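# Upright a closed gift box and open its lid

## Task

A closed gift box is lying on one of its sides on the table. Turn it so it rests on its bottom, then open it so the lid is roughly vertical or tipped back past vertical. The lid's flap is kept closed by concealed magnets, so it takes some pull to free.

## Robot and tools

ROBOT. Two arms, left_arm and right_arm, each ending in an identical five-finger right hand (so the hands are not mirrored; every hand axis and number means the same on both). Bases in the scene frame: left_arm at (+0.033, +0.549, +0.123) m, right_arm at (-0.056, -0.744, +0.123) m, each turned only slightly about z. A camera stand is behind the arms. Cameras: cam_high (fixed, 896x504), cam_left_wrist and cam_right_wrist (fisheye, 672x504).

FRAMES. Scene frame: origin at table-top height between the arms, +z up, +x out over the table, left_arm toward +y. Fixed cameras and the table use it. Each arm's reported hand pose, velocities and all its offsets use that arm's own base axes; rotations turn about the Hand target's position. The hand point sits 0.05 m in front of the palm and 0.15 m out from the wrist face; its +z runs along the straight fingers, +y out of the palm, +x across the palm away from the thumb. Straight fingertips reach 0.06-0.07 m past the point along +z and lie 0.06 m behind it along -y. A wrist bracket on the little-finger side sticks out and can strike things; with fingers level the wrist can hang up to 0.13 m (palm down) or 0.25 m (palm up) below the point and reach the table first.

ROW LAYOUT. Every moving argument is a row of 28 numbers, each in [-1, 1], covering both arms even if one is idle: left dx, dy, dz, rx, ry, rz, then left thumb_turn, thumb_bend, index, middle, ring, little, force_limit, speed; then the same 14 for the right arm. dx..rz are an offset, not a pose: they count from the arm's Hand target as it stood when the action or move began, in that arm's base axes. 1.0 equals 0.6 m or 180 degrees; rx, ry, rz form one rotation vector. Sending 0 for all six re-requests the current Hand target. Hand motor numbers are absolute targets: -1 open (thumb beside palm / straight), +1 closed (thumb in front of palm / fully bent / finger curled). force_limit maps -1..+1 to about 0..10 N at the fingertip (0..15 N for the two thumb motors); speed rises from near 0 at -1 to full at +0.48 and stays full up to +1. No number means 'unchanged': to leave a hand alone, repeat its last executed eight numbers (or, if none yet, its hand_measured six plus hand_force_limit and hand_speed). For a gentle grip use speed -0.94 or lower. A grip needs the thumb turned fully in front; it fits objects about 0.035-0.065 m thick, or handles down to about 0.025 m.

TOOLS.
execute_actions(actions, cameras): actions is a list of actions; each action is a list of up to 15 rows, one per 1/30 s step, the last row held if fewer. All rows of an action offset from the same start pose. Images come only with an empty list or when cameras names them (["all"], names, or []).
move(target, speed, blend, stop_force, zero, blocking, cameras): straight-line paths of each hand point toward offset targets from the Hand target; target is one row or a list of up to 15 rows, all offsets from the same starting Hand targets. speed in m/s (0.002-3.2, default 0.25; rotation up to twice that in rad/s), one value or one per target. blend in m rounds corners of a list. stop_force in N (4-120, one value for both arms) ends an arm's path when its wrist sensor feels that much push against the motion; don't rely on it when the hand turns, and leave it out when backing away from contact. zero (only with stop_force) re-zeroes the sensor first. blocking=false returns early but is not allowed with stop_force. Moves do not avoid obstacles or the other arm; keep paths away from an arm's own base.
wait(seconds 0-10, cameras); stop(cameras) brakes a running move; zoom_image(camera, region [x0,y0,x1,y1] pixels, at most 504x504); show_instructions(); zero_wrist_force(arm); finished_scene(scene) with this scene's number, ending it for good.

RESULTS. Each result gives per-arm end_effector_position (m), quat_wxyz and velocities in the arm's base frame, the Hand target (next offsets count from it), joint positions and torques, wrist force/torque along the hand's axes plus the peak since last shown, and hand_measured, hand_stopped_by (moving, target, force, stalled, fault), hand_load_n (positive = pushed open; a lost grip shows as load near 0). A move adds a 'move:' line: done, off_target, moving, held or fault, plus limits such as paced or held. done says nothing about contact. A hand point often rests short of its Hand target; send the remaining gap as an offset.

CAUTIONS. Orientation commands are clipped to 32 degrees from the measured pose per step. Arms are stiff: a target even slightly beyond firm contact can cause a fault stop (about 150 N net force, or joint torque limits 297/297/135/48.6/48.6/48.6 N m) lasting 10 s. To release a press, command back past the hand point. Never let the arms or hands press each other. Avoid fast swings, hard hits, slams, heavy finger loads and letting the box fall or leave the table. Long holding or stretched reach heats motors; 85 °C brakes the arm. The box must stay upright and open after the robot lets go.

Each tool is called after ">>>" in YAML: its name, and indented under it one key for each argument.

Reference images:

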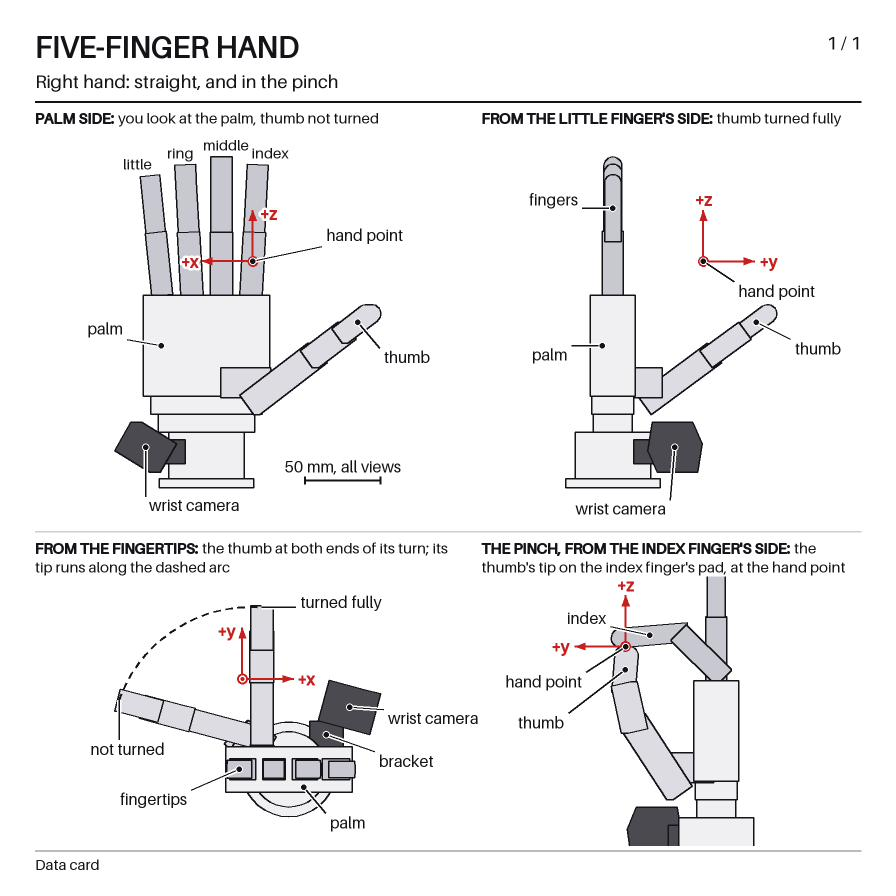

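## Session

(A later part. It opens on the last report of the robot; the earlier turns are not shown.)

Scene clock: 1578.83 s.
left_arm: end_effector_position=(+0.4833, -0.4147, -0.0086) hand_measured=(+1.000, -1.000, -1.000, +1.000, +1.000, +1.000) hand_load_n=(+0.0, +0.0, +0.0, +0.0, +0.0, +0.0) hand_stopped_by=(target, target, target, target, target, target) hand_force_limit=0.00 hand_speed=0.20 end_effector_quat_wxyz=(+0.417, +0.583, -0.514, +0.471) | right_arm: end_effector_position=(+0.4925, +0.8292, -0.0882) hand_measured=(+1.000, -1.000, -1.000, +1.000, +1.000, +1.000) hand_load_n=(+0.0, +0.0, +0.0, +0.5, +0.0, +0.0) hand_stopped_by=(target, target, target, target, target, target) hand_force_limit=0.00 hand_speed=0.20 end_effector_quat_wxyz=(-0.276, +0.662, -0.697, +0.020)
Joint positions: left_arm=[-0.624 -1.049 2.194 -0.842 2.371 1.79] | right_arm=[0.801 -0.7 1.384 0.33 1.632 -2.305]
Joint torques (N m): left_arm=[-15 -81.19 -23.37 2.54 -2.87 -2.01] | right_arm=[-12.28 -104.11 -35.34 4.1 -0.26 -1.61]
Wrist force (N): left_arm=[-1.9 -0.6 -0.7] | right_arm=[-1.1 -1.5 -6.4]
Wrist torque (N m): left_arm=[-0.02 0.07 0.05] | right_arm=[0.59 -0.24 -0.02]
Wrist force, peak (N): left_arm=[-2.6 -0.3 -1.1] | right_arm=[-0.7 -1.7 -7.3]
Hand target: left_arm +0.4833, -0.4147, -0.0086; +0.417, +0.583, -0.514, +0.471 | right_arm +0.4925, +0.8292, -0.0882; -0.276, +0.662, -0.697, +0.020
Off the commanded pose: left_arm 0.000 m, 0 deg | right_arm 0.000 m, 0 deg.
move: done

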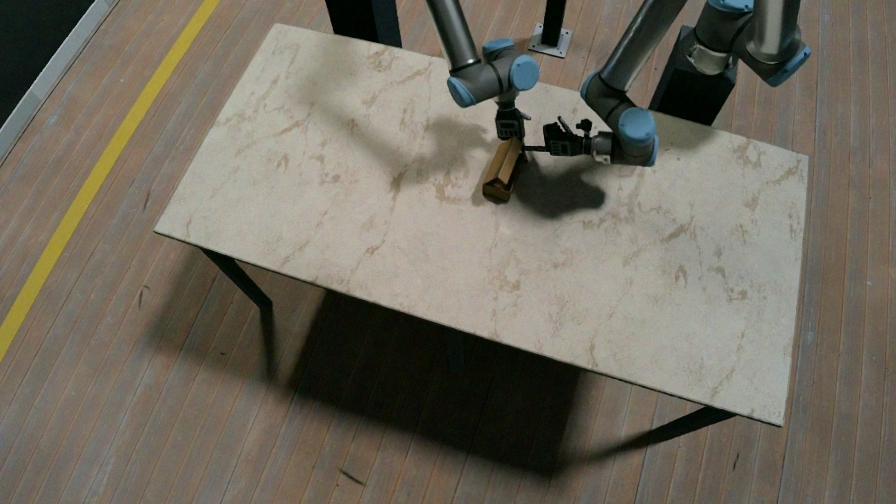

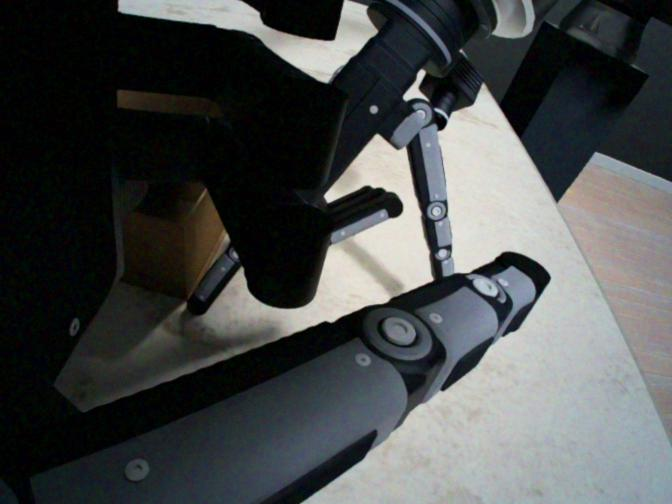

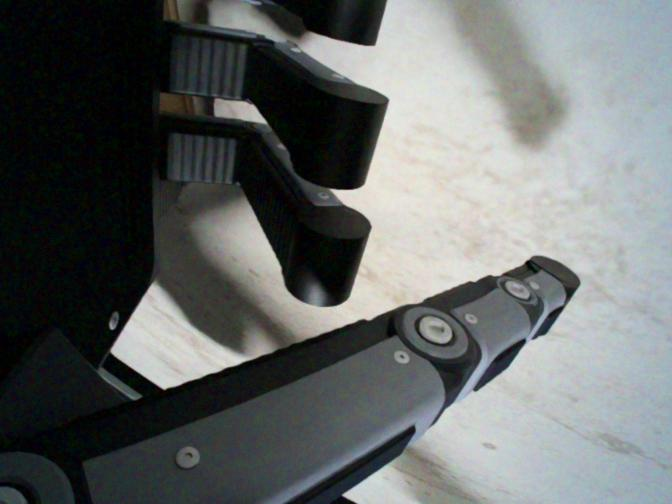

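>>> move:
  target:
    - [-0.003,-0.0282,0.0217,0,0,0,1,-1,-1,1,1,1,0,0.2,0,0,0,0,0,0,1,-1,-1,1,1,1,0,0.2]
    - [-0.0052,-0.048,0.0383,0,0,0,1,-1,-1,1,1,1,0,0.2,0,0,0,0,0,0,1,-1,-1,1,1,1,0,0.2]
  speed: 0.03
  blend: [0.003,0]
  cameras: ["all"]

>>> zoom_image:
  camera: "cam_high"
  region: [475, 110, 575, 210]

>>> zoom_image:
  camera: "cam_left_wrist"
  region: [110, 0, 410, 320]

Scene clock: 1606.73 s.
left_arm: end_effector_position=(+0.4801, -0.4434, +0.0144) hand_measured=(+1.000, -1.000, -1.000, +1.000, +1.000, +1.000) hand_load_n=(+0.5, +0.0, +0.0, +0.0, +0.0, +0.0) hand_stopped_by=(target, target, target, target, target, target) hand_force_limit=0.00 hand_speed=0.20 end_effector_quat_wxyz=(+0.417, +0.583, -0.514, +0.471) | right_arm: end_effector_position=(+0.4925, +0.8292, -0.0882) hand_measured=(+1.000, -1.000, -1.000, +1.000, +1.000, +1.000) hand_load_n=(+0.0, +0.0, +0.0, +0.0, +0.0, +0.0) hand_stopped_by=(target, target, target, target, target, target) hand_force_limit=0.00 hand_speed=0.20 end_effector_quat_wxyz=(-0.276, +0.662, -0.697, +0.020)
Joint positions: left_arm=[-0.673 -1.087 2.183 -0.806 2.325 1.77] | right_arm=[0.801 -0.7 1.384 0.33 1.632 -2.305]
Joint torques (N m): left_arm=[-18.32 -83.81 -25 2.51 -2.36 -2.36] | right_arm=[-9.87 -102.67 -33.8 3.5 1.18 -1.7]
Wrist force (N): left_arm=[-2.0 -0.3 -0.3] | right_arm=[-1.2 -1.7 -6.7]
Wrist torque (N m): left_arm=[-0.01 0.06 0.05] | right_arm=[0.59 -0.21 -0.02]
Wrist force, peak (N): left_arm=[-2.5 -0.3 -0.4] | right_arm=[-1.0 -1.8 -7.2]
Hand target: left_arm +0.4801, -0.4435, +0.0144; +0.417, +0.583, -0.514, +0.471 | right_arm +0.4925, +0.8292, -0.0882; -0.276, +0.662, -0.697, +0.020
Off the commanded pose: left_arm 0.000 m, 0 deg | right_arm 0.000 m, 0 deg.
move: done

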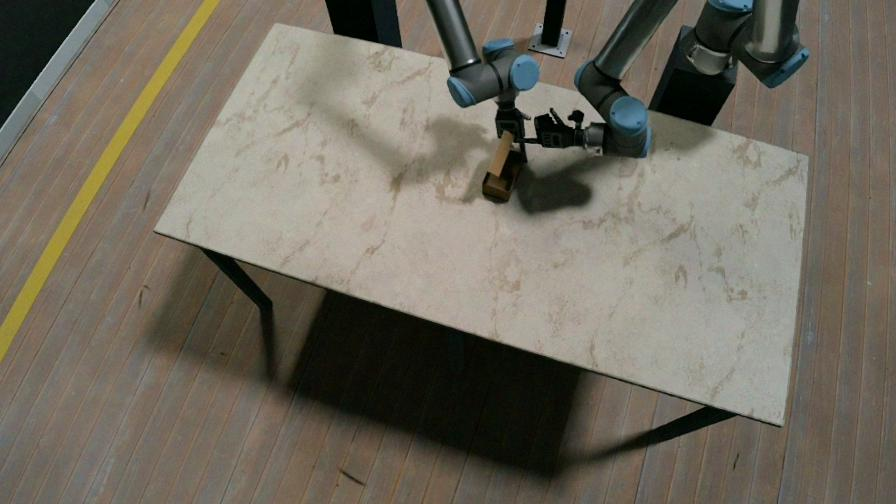

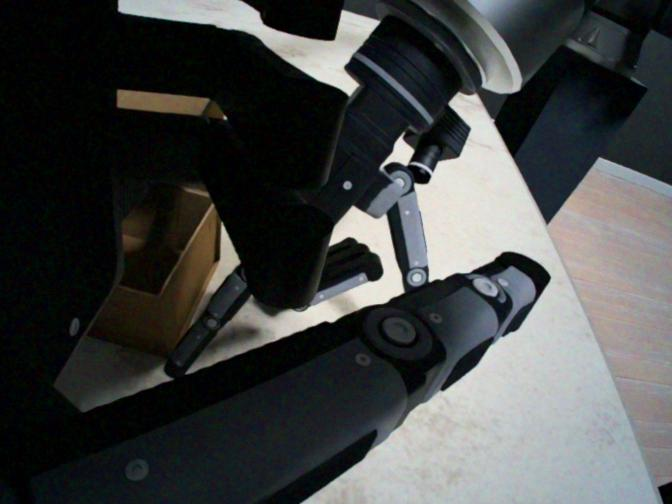

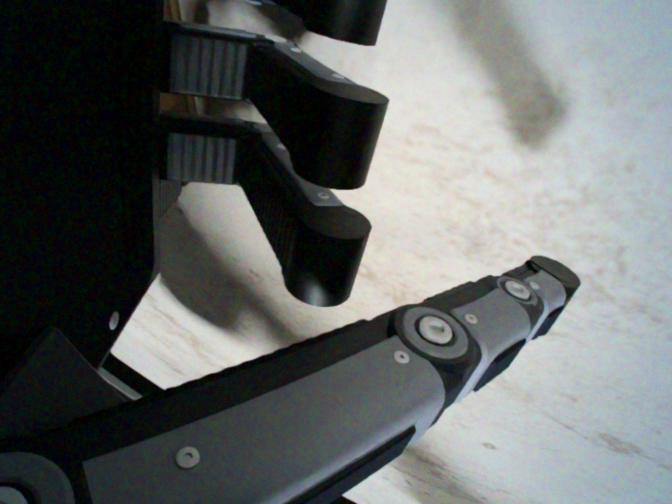

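Scaled by 5.040 from the camera's 896x504 image, which has a finer 1280x720 frame.

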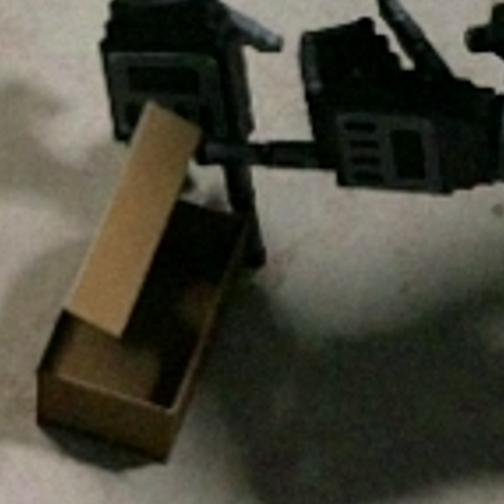

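Scaled by 1.575 from the camera's 672x504 image, which has a finer 960x720 frame.

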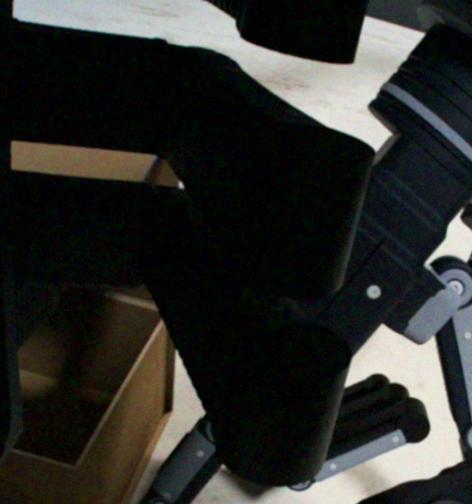

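>>> move:
  target:
    - [0,0,0,0,0,0,1,-1,-1,1,1,1,0,0.2,-0.06,0.009,0.01,0,0,0,1,-1,-1,1,1,1,0,0.2]
    - [0,0,0,0,0,0,1,-1,-1,1,1,1,0,0.2,-0.13,-0.2,0.1,0,0,0,1,-1,-1,1,1,1,0,0.2]
    - [0,0,0,0,0,0,1,-1,-1,1,1,1,0,0.2,-0.2,-0.45,0.25,0,0,0,1,-1,-1,1,1,1,0,0.2]
  speed: [0.05,0.15,0.25]
  blend: [0.005,0.02,0]

>>> move:
  target:
    - [-0.0045,-0.041,0.01,0,0,0,1,-1,-1,1,1,1,0,0.2,0,0,0,0,0,0,1,-1,-1,1,1,1,0,0.2]
    - [-0.0055,-0.0513,0.01,0,0,0,1,-1,-1,1,1,1,0,0.2,0,0,0,0,0,0,1,-1,-1,1,1,1,0,0.2]
  speed: 0.02
  blend: [0.003,0]
  cameras: ["all"]

>>> zoom_image:
  camera: "cam_high"
  region: [475, 110, 575, 210]

>>> zoom_image:
  camera: "cam_left_wrist"
  region: [110, 0, 410, 320]

Scene clock: 1627.17 s.
left_arm: end_effector_position=(+0.4801, -0.4435, +0.0144) hand_measured=(+1.000, -1.000, -1.000, +1.000, +1.000, +1.000) hand_load_n=(+0.0, +0.0, +0.0, +0.0, +0.0, +0.0) hand_stopped_by=(target, target, target, target, target, target) hand_force_limit=0.00 hand_speed=0.20 end_effector_quat_wxyz=(+0.417, +0.583, -0.514, +0.471) | right_arm: end_effector_position=(+0.3725, +0.5593, +0.0618) hand_measured=(+1.000, -1.000, -1.000, +1.000, +1.000, +1.000) hand_load_n=(+0.0, +0.0, +0.0, +0.0, +0.0, +0.5) hand_stopped_by=(target, target, target, target, target, target) hand_force_limit=0.00 hand_speed=0.20 end_effector_quat_wxyz=(-0.276, +0.662, -0.697, +0.020)
Joint positions: left_arm=[-0.673 -1.087 2.183 -0.806 2.325 1.77] | right_arm=[0.607 -1.241 2.007 0.246 1.528 -2.47]
Joint torques (N m): left_arm=[-14.09 -84.85 -25.45 2.95 -2.76 -2.16] | right_arm=[-14.97 -74.44 -13.22 5.1 -1.96 -1.45]
Wrist force (N): left_arm=[-2.2 -0.3 -0.5] | right_arm=[0.7 -0.4 -0.2]
Wrist torque (N m): left_arm=[0.02 0.09 0.05] | right_arm=[0.03 -0.24 0.05]
Wrist force, peak (N): left_arm=[-2.6 -0.3 -0.7] | right_arm=[-1.0 -1.8 -7.0]
Hand target: left_arm +0.4801, -0.4435, +0.0144; +0.417, +0.583, -0.514, +0.471 | right_arm +0.3725, +0.5592, +0.0618; -0.276, +0.662, -0.697, +0.020
Off the commanded pose: left_arm 0.000 m, 0 deg | right_arm 0.000 m, 0 deg.
move: done

Scene clock: 1629.03 s.
left_arm: end_effector_position=(+0.4769, -0.4742, +0.0205) hand_measured=(+1.000, -1.000, -1.000, +1.000, +1.000, +1.000) hand_load_n=(+0.0, +0.0, +0.0, +0.0, +0.0, +0.0) hand_stopped_by=(target, target, target, target, target, target) hand_force_limit=0.00 hand_speed=0.20 end_effector_quat_wxyz=(+0.417, +0.583, -0.514, +0.471) | right_arm: end_effector_position=(+0.3725, +0.5592, +0.0618) hand_measured=(+1.000, -1.000, -1.000, +1.000, +1.000, +1.000) hand_load_n=(+0.0, +0.0, +0.0, +0.0, +0.0, +0.0) hand_stopped_by=(target, target, target, target, target, target) hand_force_limit=0.00 hand_speed=0.20 end_effector_quat_wxyz=(-0.276, +0.662, -0.697, +0.020)
Joint positions: left_arm=[-0.723 -1.092 2.169 -0.8 2.277 1.752] | right_arm=[0.607 -1.241 2.007 0.246 1.528 -2.47]
Joint torques (N m): left_arm=[-14.7 -42.59 -26.51 -1.14 -2.87 -2.08] | right_arm=[-14.87 -72.98 -13.93 5.04 -1.98 -1.59]
Wrist force (N): left_arm=[-1.9 -0.4 -0.3] | right_arm=[1.0 -0.3 -0.4]
Wrist torque (N m): left_arm=[-0.04 0.05 0.05] | right_arm=[0.05 -0.27 0.06]
Wrist force, peak (N): left_arm=[-2.6 -0.3 -0.6] | right_arm=[1.4 -0.6 -0.5]
Hand target: left_arm +0.4768, -0.4743, +0.0204; +0.417, +0.583, -0.514, +0.471 | right_arm +0.3725, +0.5592, +0.0618; -0.276, +0.662, -0.697, +0.020
Off the commanded pose: left_arm 0.000 m, 0 deg | right_arm 0.000 m, 0 deg.
move: done

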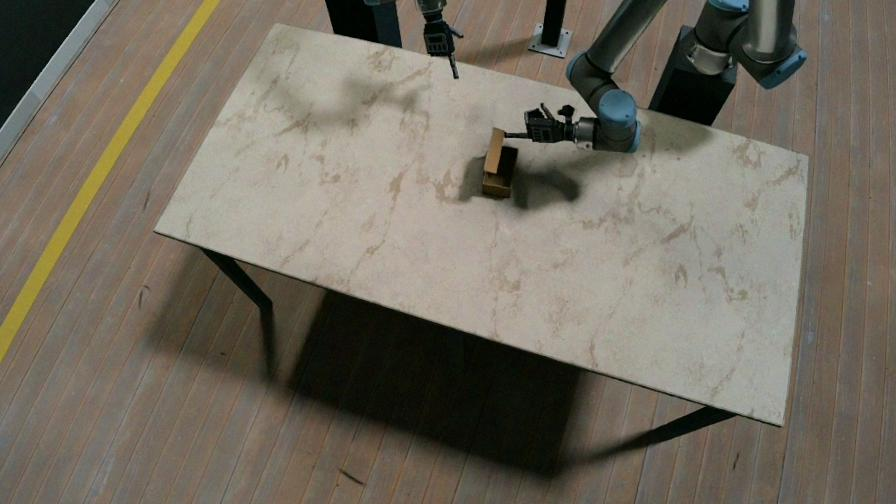

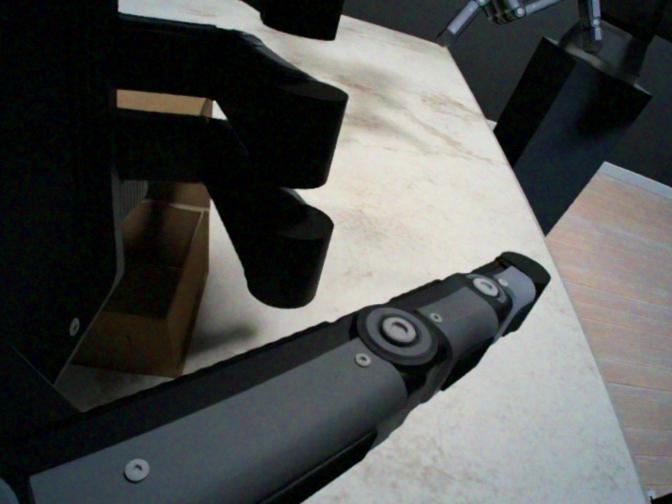

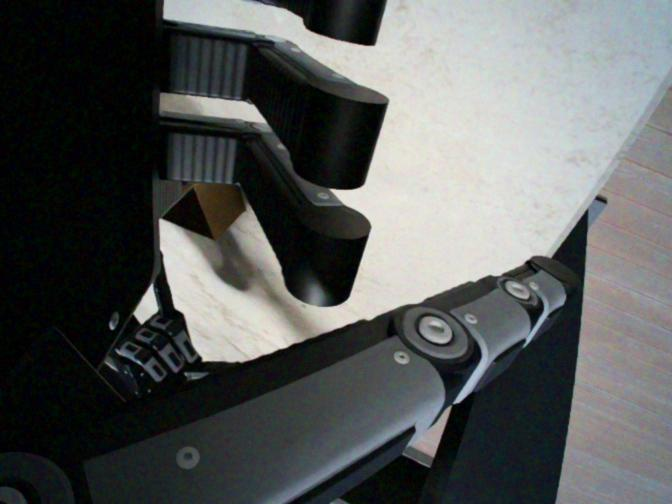

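Scaled by 5.040 from the camera's 896x504 image, which has a finer 1280x720 frame.

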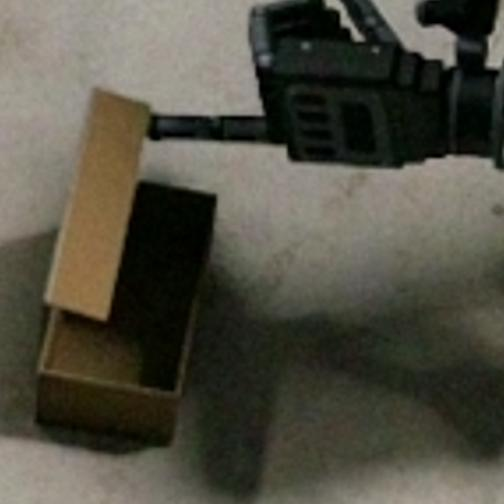

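Scaled by 1.575 from the camera's 672x504 image, which has a finer 960x720 frame.

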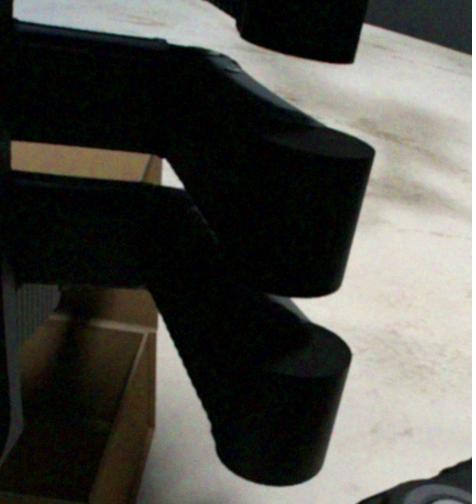

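>>> move:
  target: [0.002,-0.0165,0.022,0,0,0,1,-1,-1,1,1,1,0,0.2,0,0,0,0,0,0,1,-1,-1,1,1,1,0,0.2]
  speed: 0.02
  cameras: ["all"]

>>> zoom_image:
  camera: "cam_high"
  region: [475, 110, 575, 210]

>>> zoom_image:
  camera: "cam_right_wrist"
  region: [140, 100, 340, 390]

Scene clock: 1661.50 s.
left_arm: end_effector_position=(+0.4780, -0.4841, +0.0336) hand_measured=(+1.000, -1.000, -1.000, +1.000, +1.000, +1.000) hand_load_n=(+0.0, +0.0, +0.0, +0.0, +0.0, +0.0) hand_stopped_by=(target, target, target, target, target, target) hand_force_limit=0.00 hand_speed=0.20 end_effector_quat_wxyz=(+0.417, +0.583, -0.514, +0.471) | right_arm: end_effector_position=(+0.3725, +0.5592, +0.0618) hand_measured=(+1.000, -1.000, -1.000, +1.000, +1.000, +1.000) hand_load_n=(+0.0, -0.5, +0.0, +0.0, +0.0, +0.0) hand_stopped_by=(target, target, target, target, target, target) hand_force_limit=0.00 hand_speed=0.20 end_effector_quat_wxyz=(-0.276, +0.662, -0.697, +0.020)
Joint positions: left_arm=[-0.736 -1.11 2.157 -0.773 2.265 1.747] | right_arm=[0.607 -1.241 2.007 0.246 1.528 -2.47]
Joint torques (N m): left_arm=[-16.32 -81.59 -26.82 2.95 -2.69 -2.27] | right_arm=[-16.22 -73.03 -14.8 4.78 -1.98 -1.92]
Wrist force (N): left_arm=[-1.7 -0.5 0.0] | right_arm=[0.6 -0.3 -0.5]
Wrist torque (N m): left_arm=[-0.06 -0.02 0.05] | right_arm=[0.06 -0.21 0.04]
Wrist force, peak (N): left_arm=[-2.3 -0.9 -0.6] | right_arm=[1.2 -0.1 -0.6]
Hand target: left_arm +0.4780, -0.4842, +0.0336; +0.417, +0.583, -0.514, +0.471 | right_arm +0.3725, +0.5592, +0.0618; -0.276, +0.662, -0.697, +0.020
Off the commanded pose: left_arm 0.000 m, 0 deg | right_arm 0.000 m, 0 deg.
move: done

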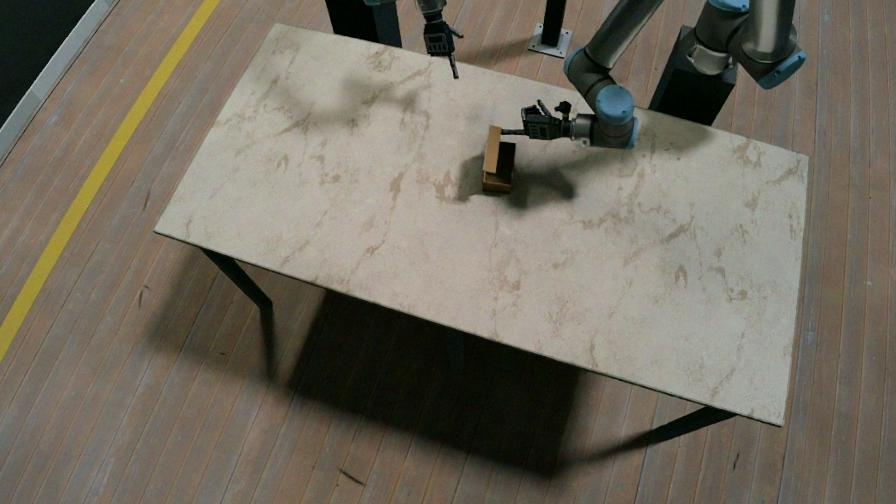

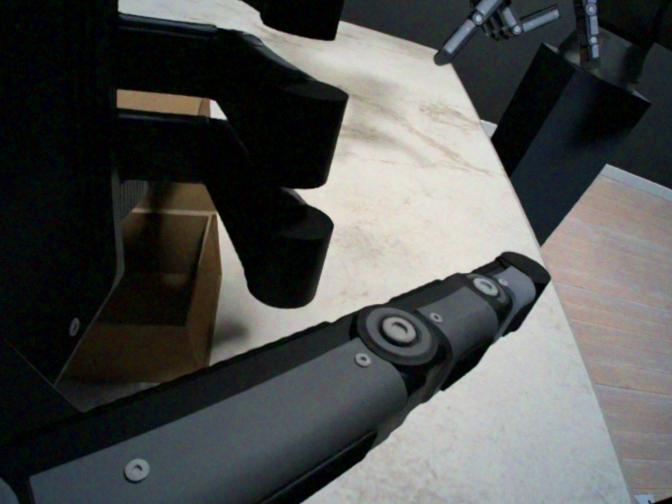

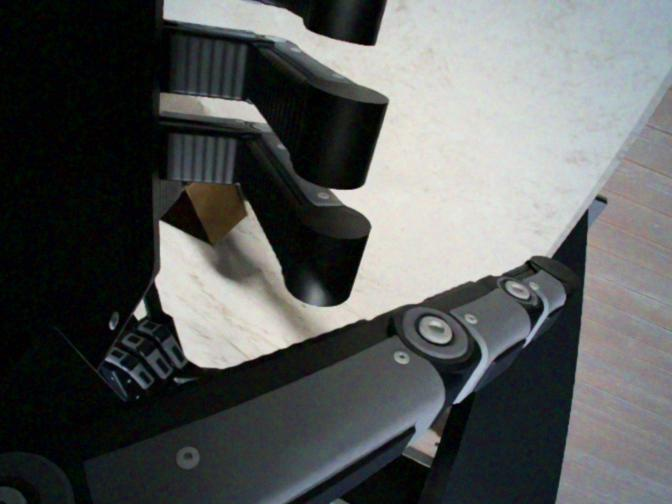

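Scaled by 5.040 from the camera's 896x504 image, which has a finer 1280x720 frame.

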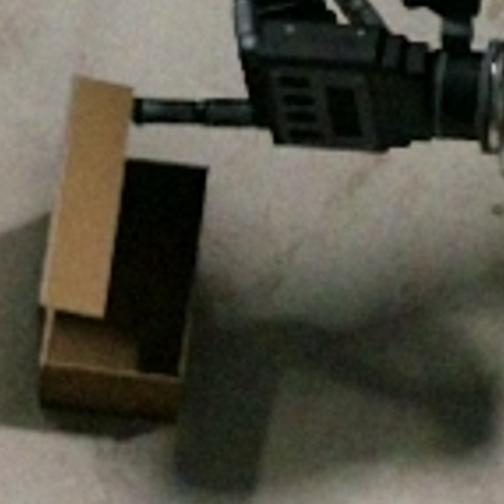

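Scaled by 1.738 from the camera's 672x504 image, which has a finer 960x720 frame.

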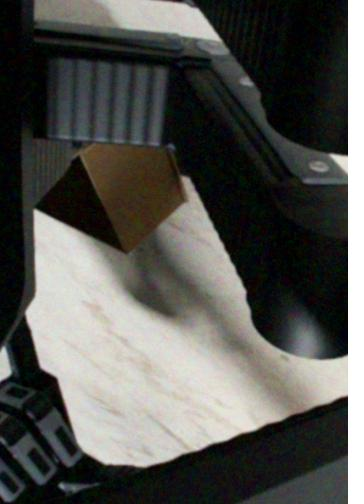

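>>> move:
  target: [-0.02,0.162,0.02,0,0,0,1,-1,-1,1,1,1,0,0.2,0,0,0,0,0,0,1,-1,-1,1,1,1,0,0.2]
  speed: 0.08
  cameras: ["all"]

>>> zoom_image:
  camera: "cam_high"
  region: [470, 110, 540, 210]

>>> zoom_image:
  camera: "cam_left_wrist"
  region: [100, 0, 400, 300]

Scene clock: 1674.47 s.
left_arm: end_effector_position=(+0.4661, -0.3871, +0.0456) hand_measured=(+1.000, -1.000, -1.000, +1.000, +1.000, +1.000) hand_load_n=(+0.0, +0.0, +0.0, +0.0, +0.0, +0.0) hand_stopped_by=(target, target, target, target, target, target) hand_force_limit=0.00 hand_speed=0.20 end_effector_quat_wxyz=(+0.417, +0.583, -0.514, +0.471) | right_arm: end_effector_position=(+0.3725, +0.5592, +0.0618) hand_measured=(+1.000, -1.000, -1.000, +1.000, +1.000, +1.000) hand_load_n=(+0.0, +0.0, +0.0, +0.5, +0.0, +0.0) hand_stopped_by=(target, target, target, target, target, target) hand_force_limit=0.00 hand_speed=0.20 end_effector_quat_wxyz=(-0.276, +0.662, -0.697, +0.020)
Joint positions: left_arm=[-0.599 -1.17 2.233 -0.752 2.396 1.802] | right_arm=[0.607 -1.241 2.007 0.246 1.528 -2.47]
Joint torques (N m): left_arm=[14.69 -78.54 -12.09 3.1 4.33 2.16] | right_arm=[-15.7 -69.84 -13.46 4.88 -2.04 -1.86]
Wrist force (N): left_arm=[-2.2 -0.4 -0.7] | right_arm=[0.7 0.0 -0.5]
Wrist torque (N m): left_arm=[-0.01 0.08 -0.28] | right_arm=[0.11 -0.23 0.06]
Wrist force, peak (N): left_arm=[-2.8 -0.4 0.0] | right_arm=[1.2 -0.1 -0.7]
Hand target: left_arm +0.4660, -0.3870, +0.0456; +0.417, +0.583, -0.514, +0.471 | right_arm +0.3725, +0.5592, +0.0618; -0.276, +0.662, -0.697, +0.020
Off the commanded pose: left_arm 0.000 m, 0 deg | right_arm 0.000 m, 0 deg.
move: done

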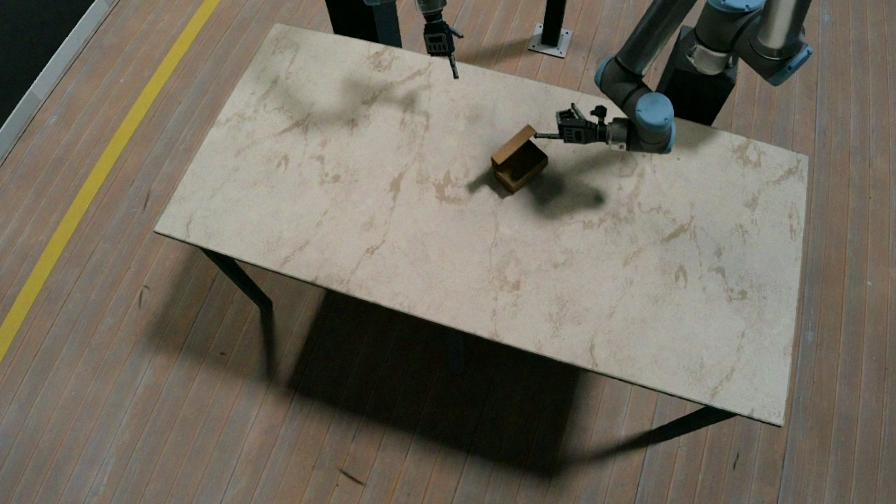

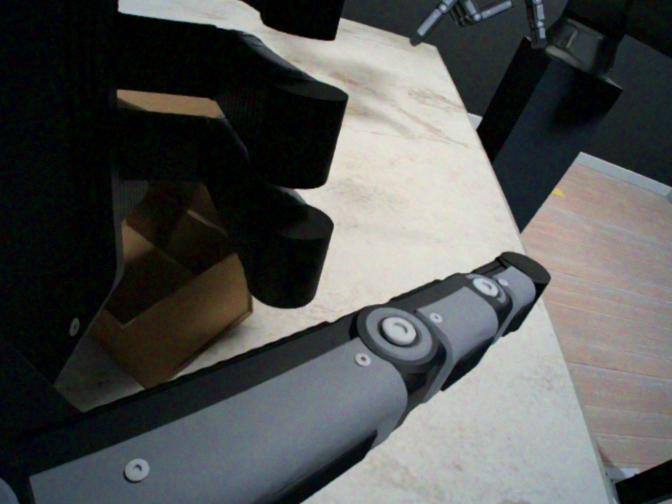

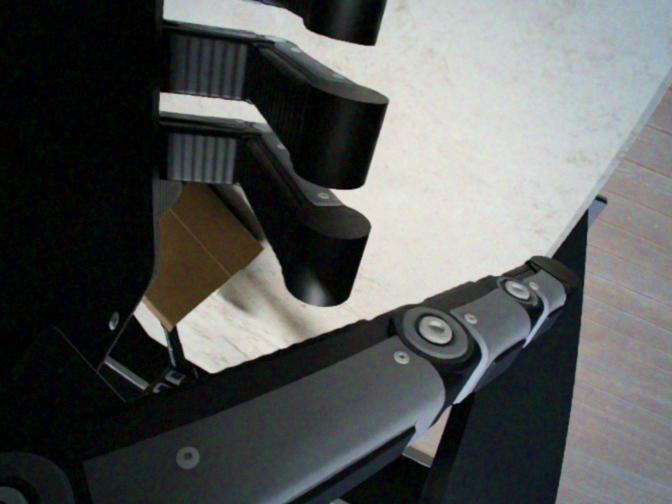

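Scaled by 5.040 from the camera's 896x504 image, which has a finer 1280x720 frame.

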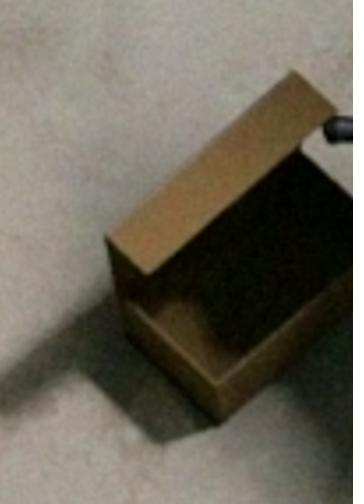

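Scaled by 1.680 from the camera's 672x504 image, which has a finer 960x720 frame.

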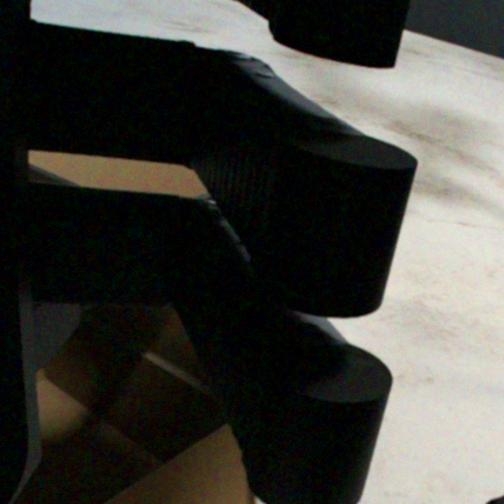

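>>> move:
  target:
    - [-0.0,0.1,0.0,0,0,0,1,-1,-1,1,1,1,0,0.2,0,0,0,0,0,0,1,-1,-1,1,1,1,0,0.2]
    - [0.0,0.25,0.25,0,0,0,1,-1,-1,1,1,1,0,0.2,0,0,0,0,0,0,1,-1,-1,1,1,1,0,0.2]
  speed: [0.06,0.2]
  blend: [0.02,0]
  cameras: ["all"]

>>> zoom_image:
  camera: "cam_high"
  region: [470, 110, 570, 210]

>>> zoom_image:
  camera: "cam_right_wrist"
  region: [140, 100, 340, 390]

Scene clock: 1688.10 s.
left_arm: end_effector_position=(+0.4660, -0.2370, +0.1956) hand_measured=(+1.000, -1.000, -1.000, +1.000, +1.000, +1.000) hand_load_n=(+0.0, +0.0, +0.0, +0.0, +0.0, +0.0) hand_stopped_by=(target, target, target, target, target, target) hand_force_limit=0.00 hand_speed=0.20 end_effector_quat_wxyz=(+0.417, +0.583, -0.514, +0.471) | right_arm: end_effector_position=(+0.3725, +0.5592, +0.0618) hand_measured=(+1.000, -1.000, -1.000, +1.000, +1.000, +1.000) hand_load_n=(+0.0, +0.0, +0.0, +0.0, +0.0, +0.0) hand_stopped_by=(target, target, target, target, target, target) hand_force_limit=0.00 hand_speed=0.20 end_effector_quat_wxyz=(-0.276, +0.662, -0.697, +0.020)
Joint positions: left_arm=[-0.312 -1.398 2.163 -0.297 2.662 1.991] | right_arm=[0.607 -1.241 2.007 0.246 1.528 -2.47]
Joint torques (N m): left_arm=[15.78 -68.66 -34.72 3.91 4.37 2.78] | right_arm=[-14.45 -71.02 -15.38 4.65 -1.82 -1.89]
Wrist force (N): left_arm=[-1.4 -0.4 -0.6] | right_arm=[0.7 -0.2 0.0]
Wrist torque (N m): left_arm=[-0.03 0.05 -0.24] | right_arm=[0.04 -0.24 0.05]
Wrist force, peak (N): left_arm=[-2.9 -0.3 -0.2] | right_arm=[1.4 -0.5 -0.5]
Hand target: left_arm +0.4660, -0.2370, +0.1956; +0.417, +0.583, -0.514, +0.471 | right_arm +0.3725, +0.5592, +0.0618; -0.276, +0.662, -0.697, +0.020
Off the commanded pose: left_arm 0.000 m, 0 deg | right_arm 0.000 m, 0 deg.
move: done

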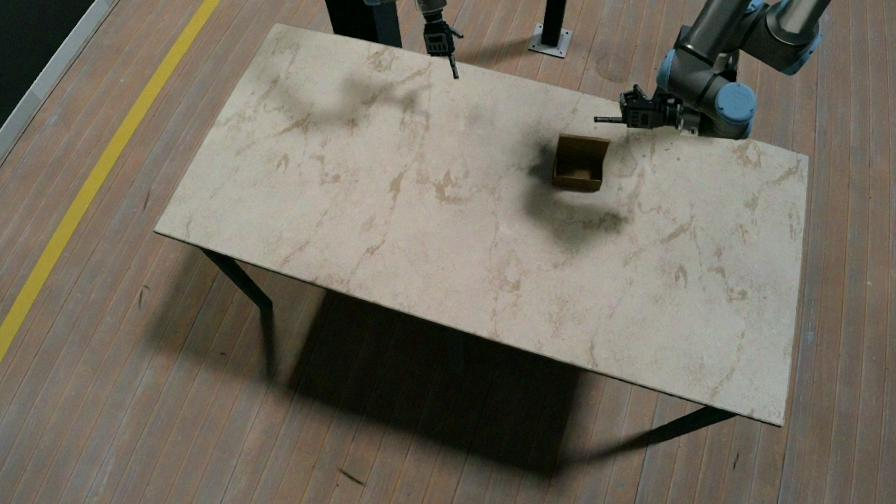

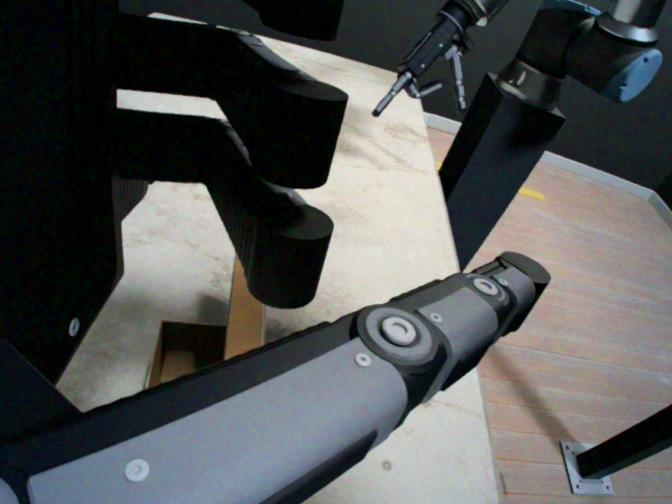

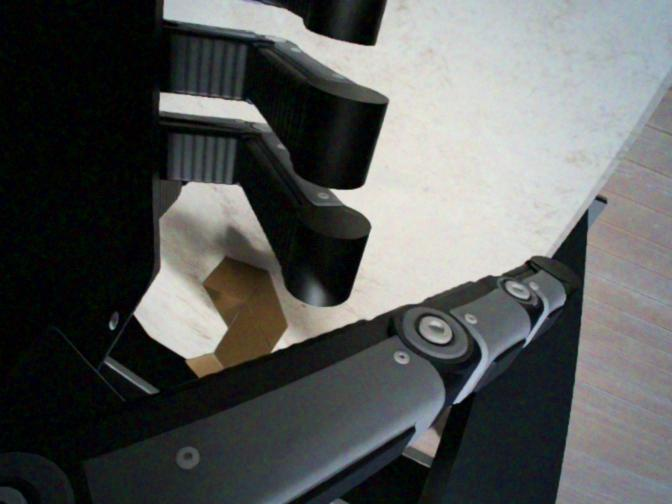

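Scaled by 5.040 from the camera's 896x504 image, which has a finer 1280x720 frame.

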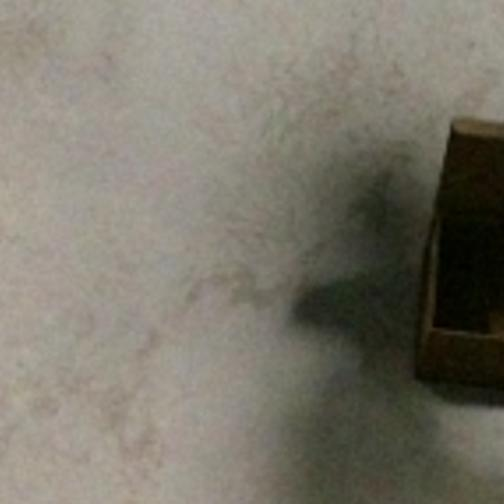

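Scaled by 1.738 from the camera's 672x504 image, which has a finer 960x720 frame.

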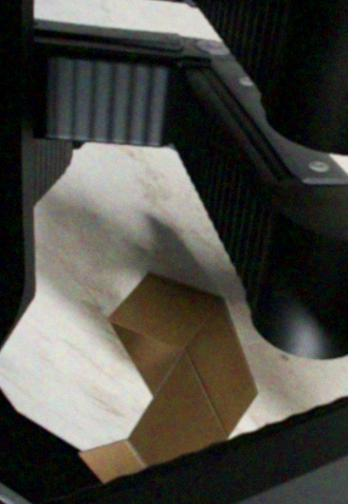

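>>> zoom_image:
  camera: "cam_high"
  region: [530, 110, 640, 210]

>>> zoom_image:
  camera: "cam_left_wrist"
  region: [110, 200, 360, 420]

Scaled by 4.582 from the camera's 896x504 image, which has a finer 1280x720 frame.

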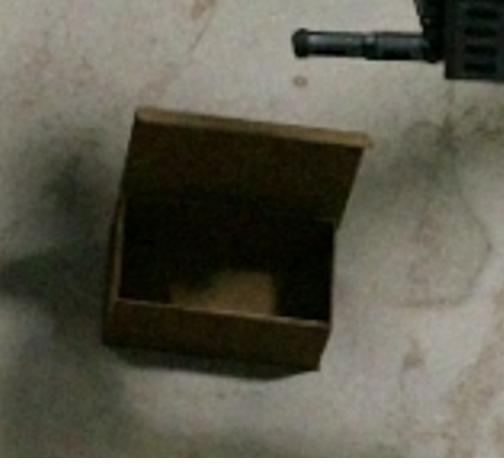

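Scaled by 2.016 from the camera's 672x504 image, which has a finer 960x720 frame.

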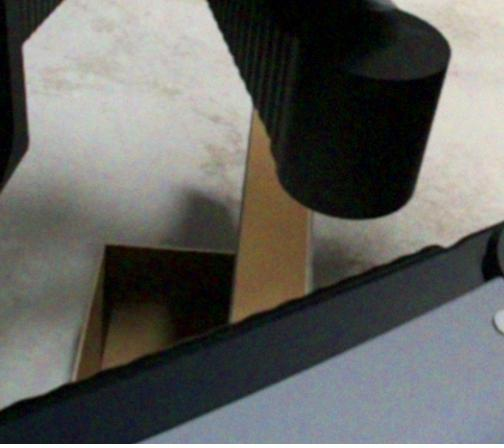

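>>> zoom_image:
  camera: "cam_high"
  region: [548, 128, 618, 196]

Scaled by 7.200 from the camera's 896x504 image, which has a finer 1280x720 frame.

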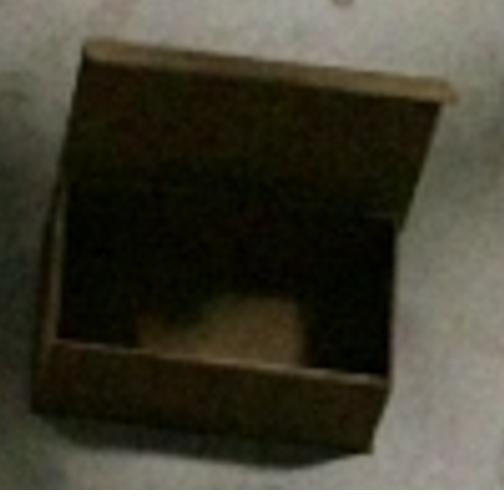

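>>> finished_scene:
  scene: 1

The scene is finished: the task was done.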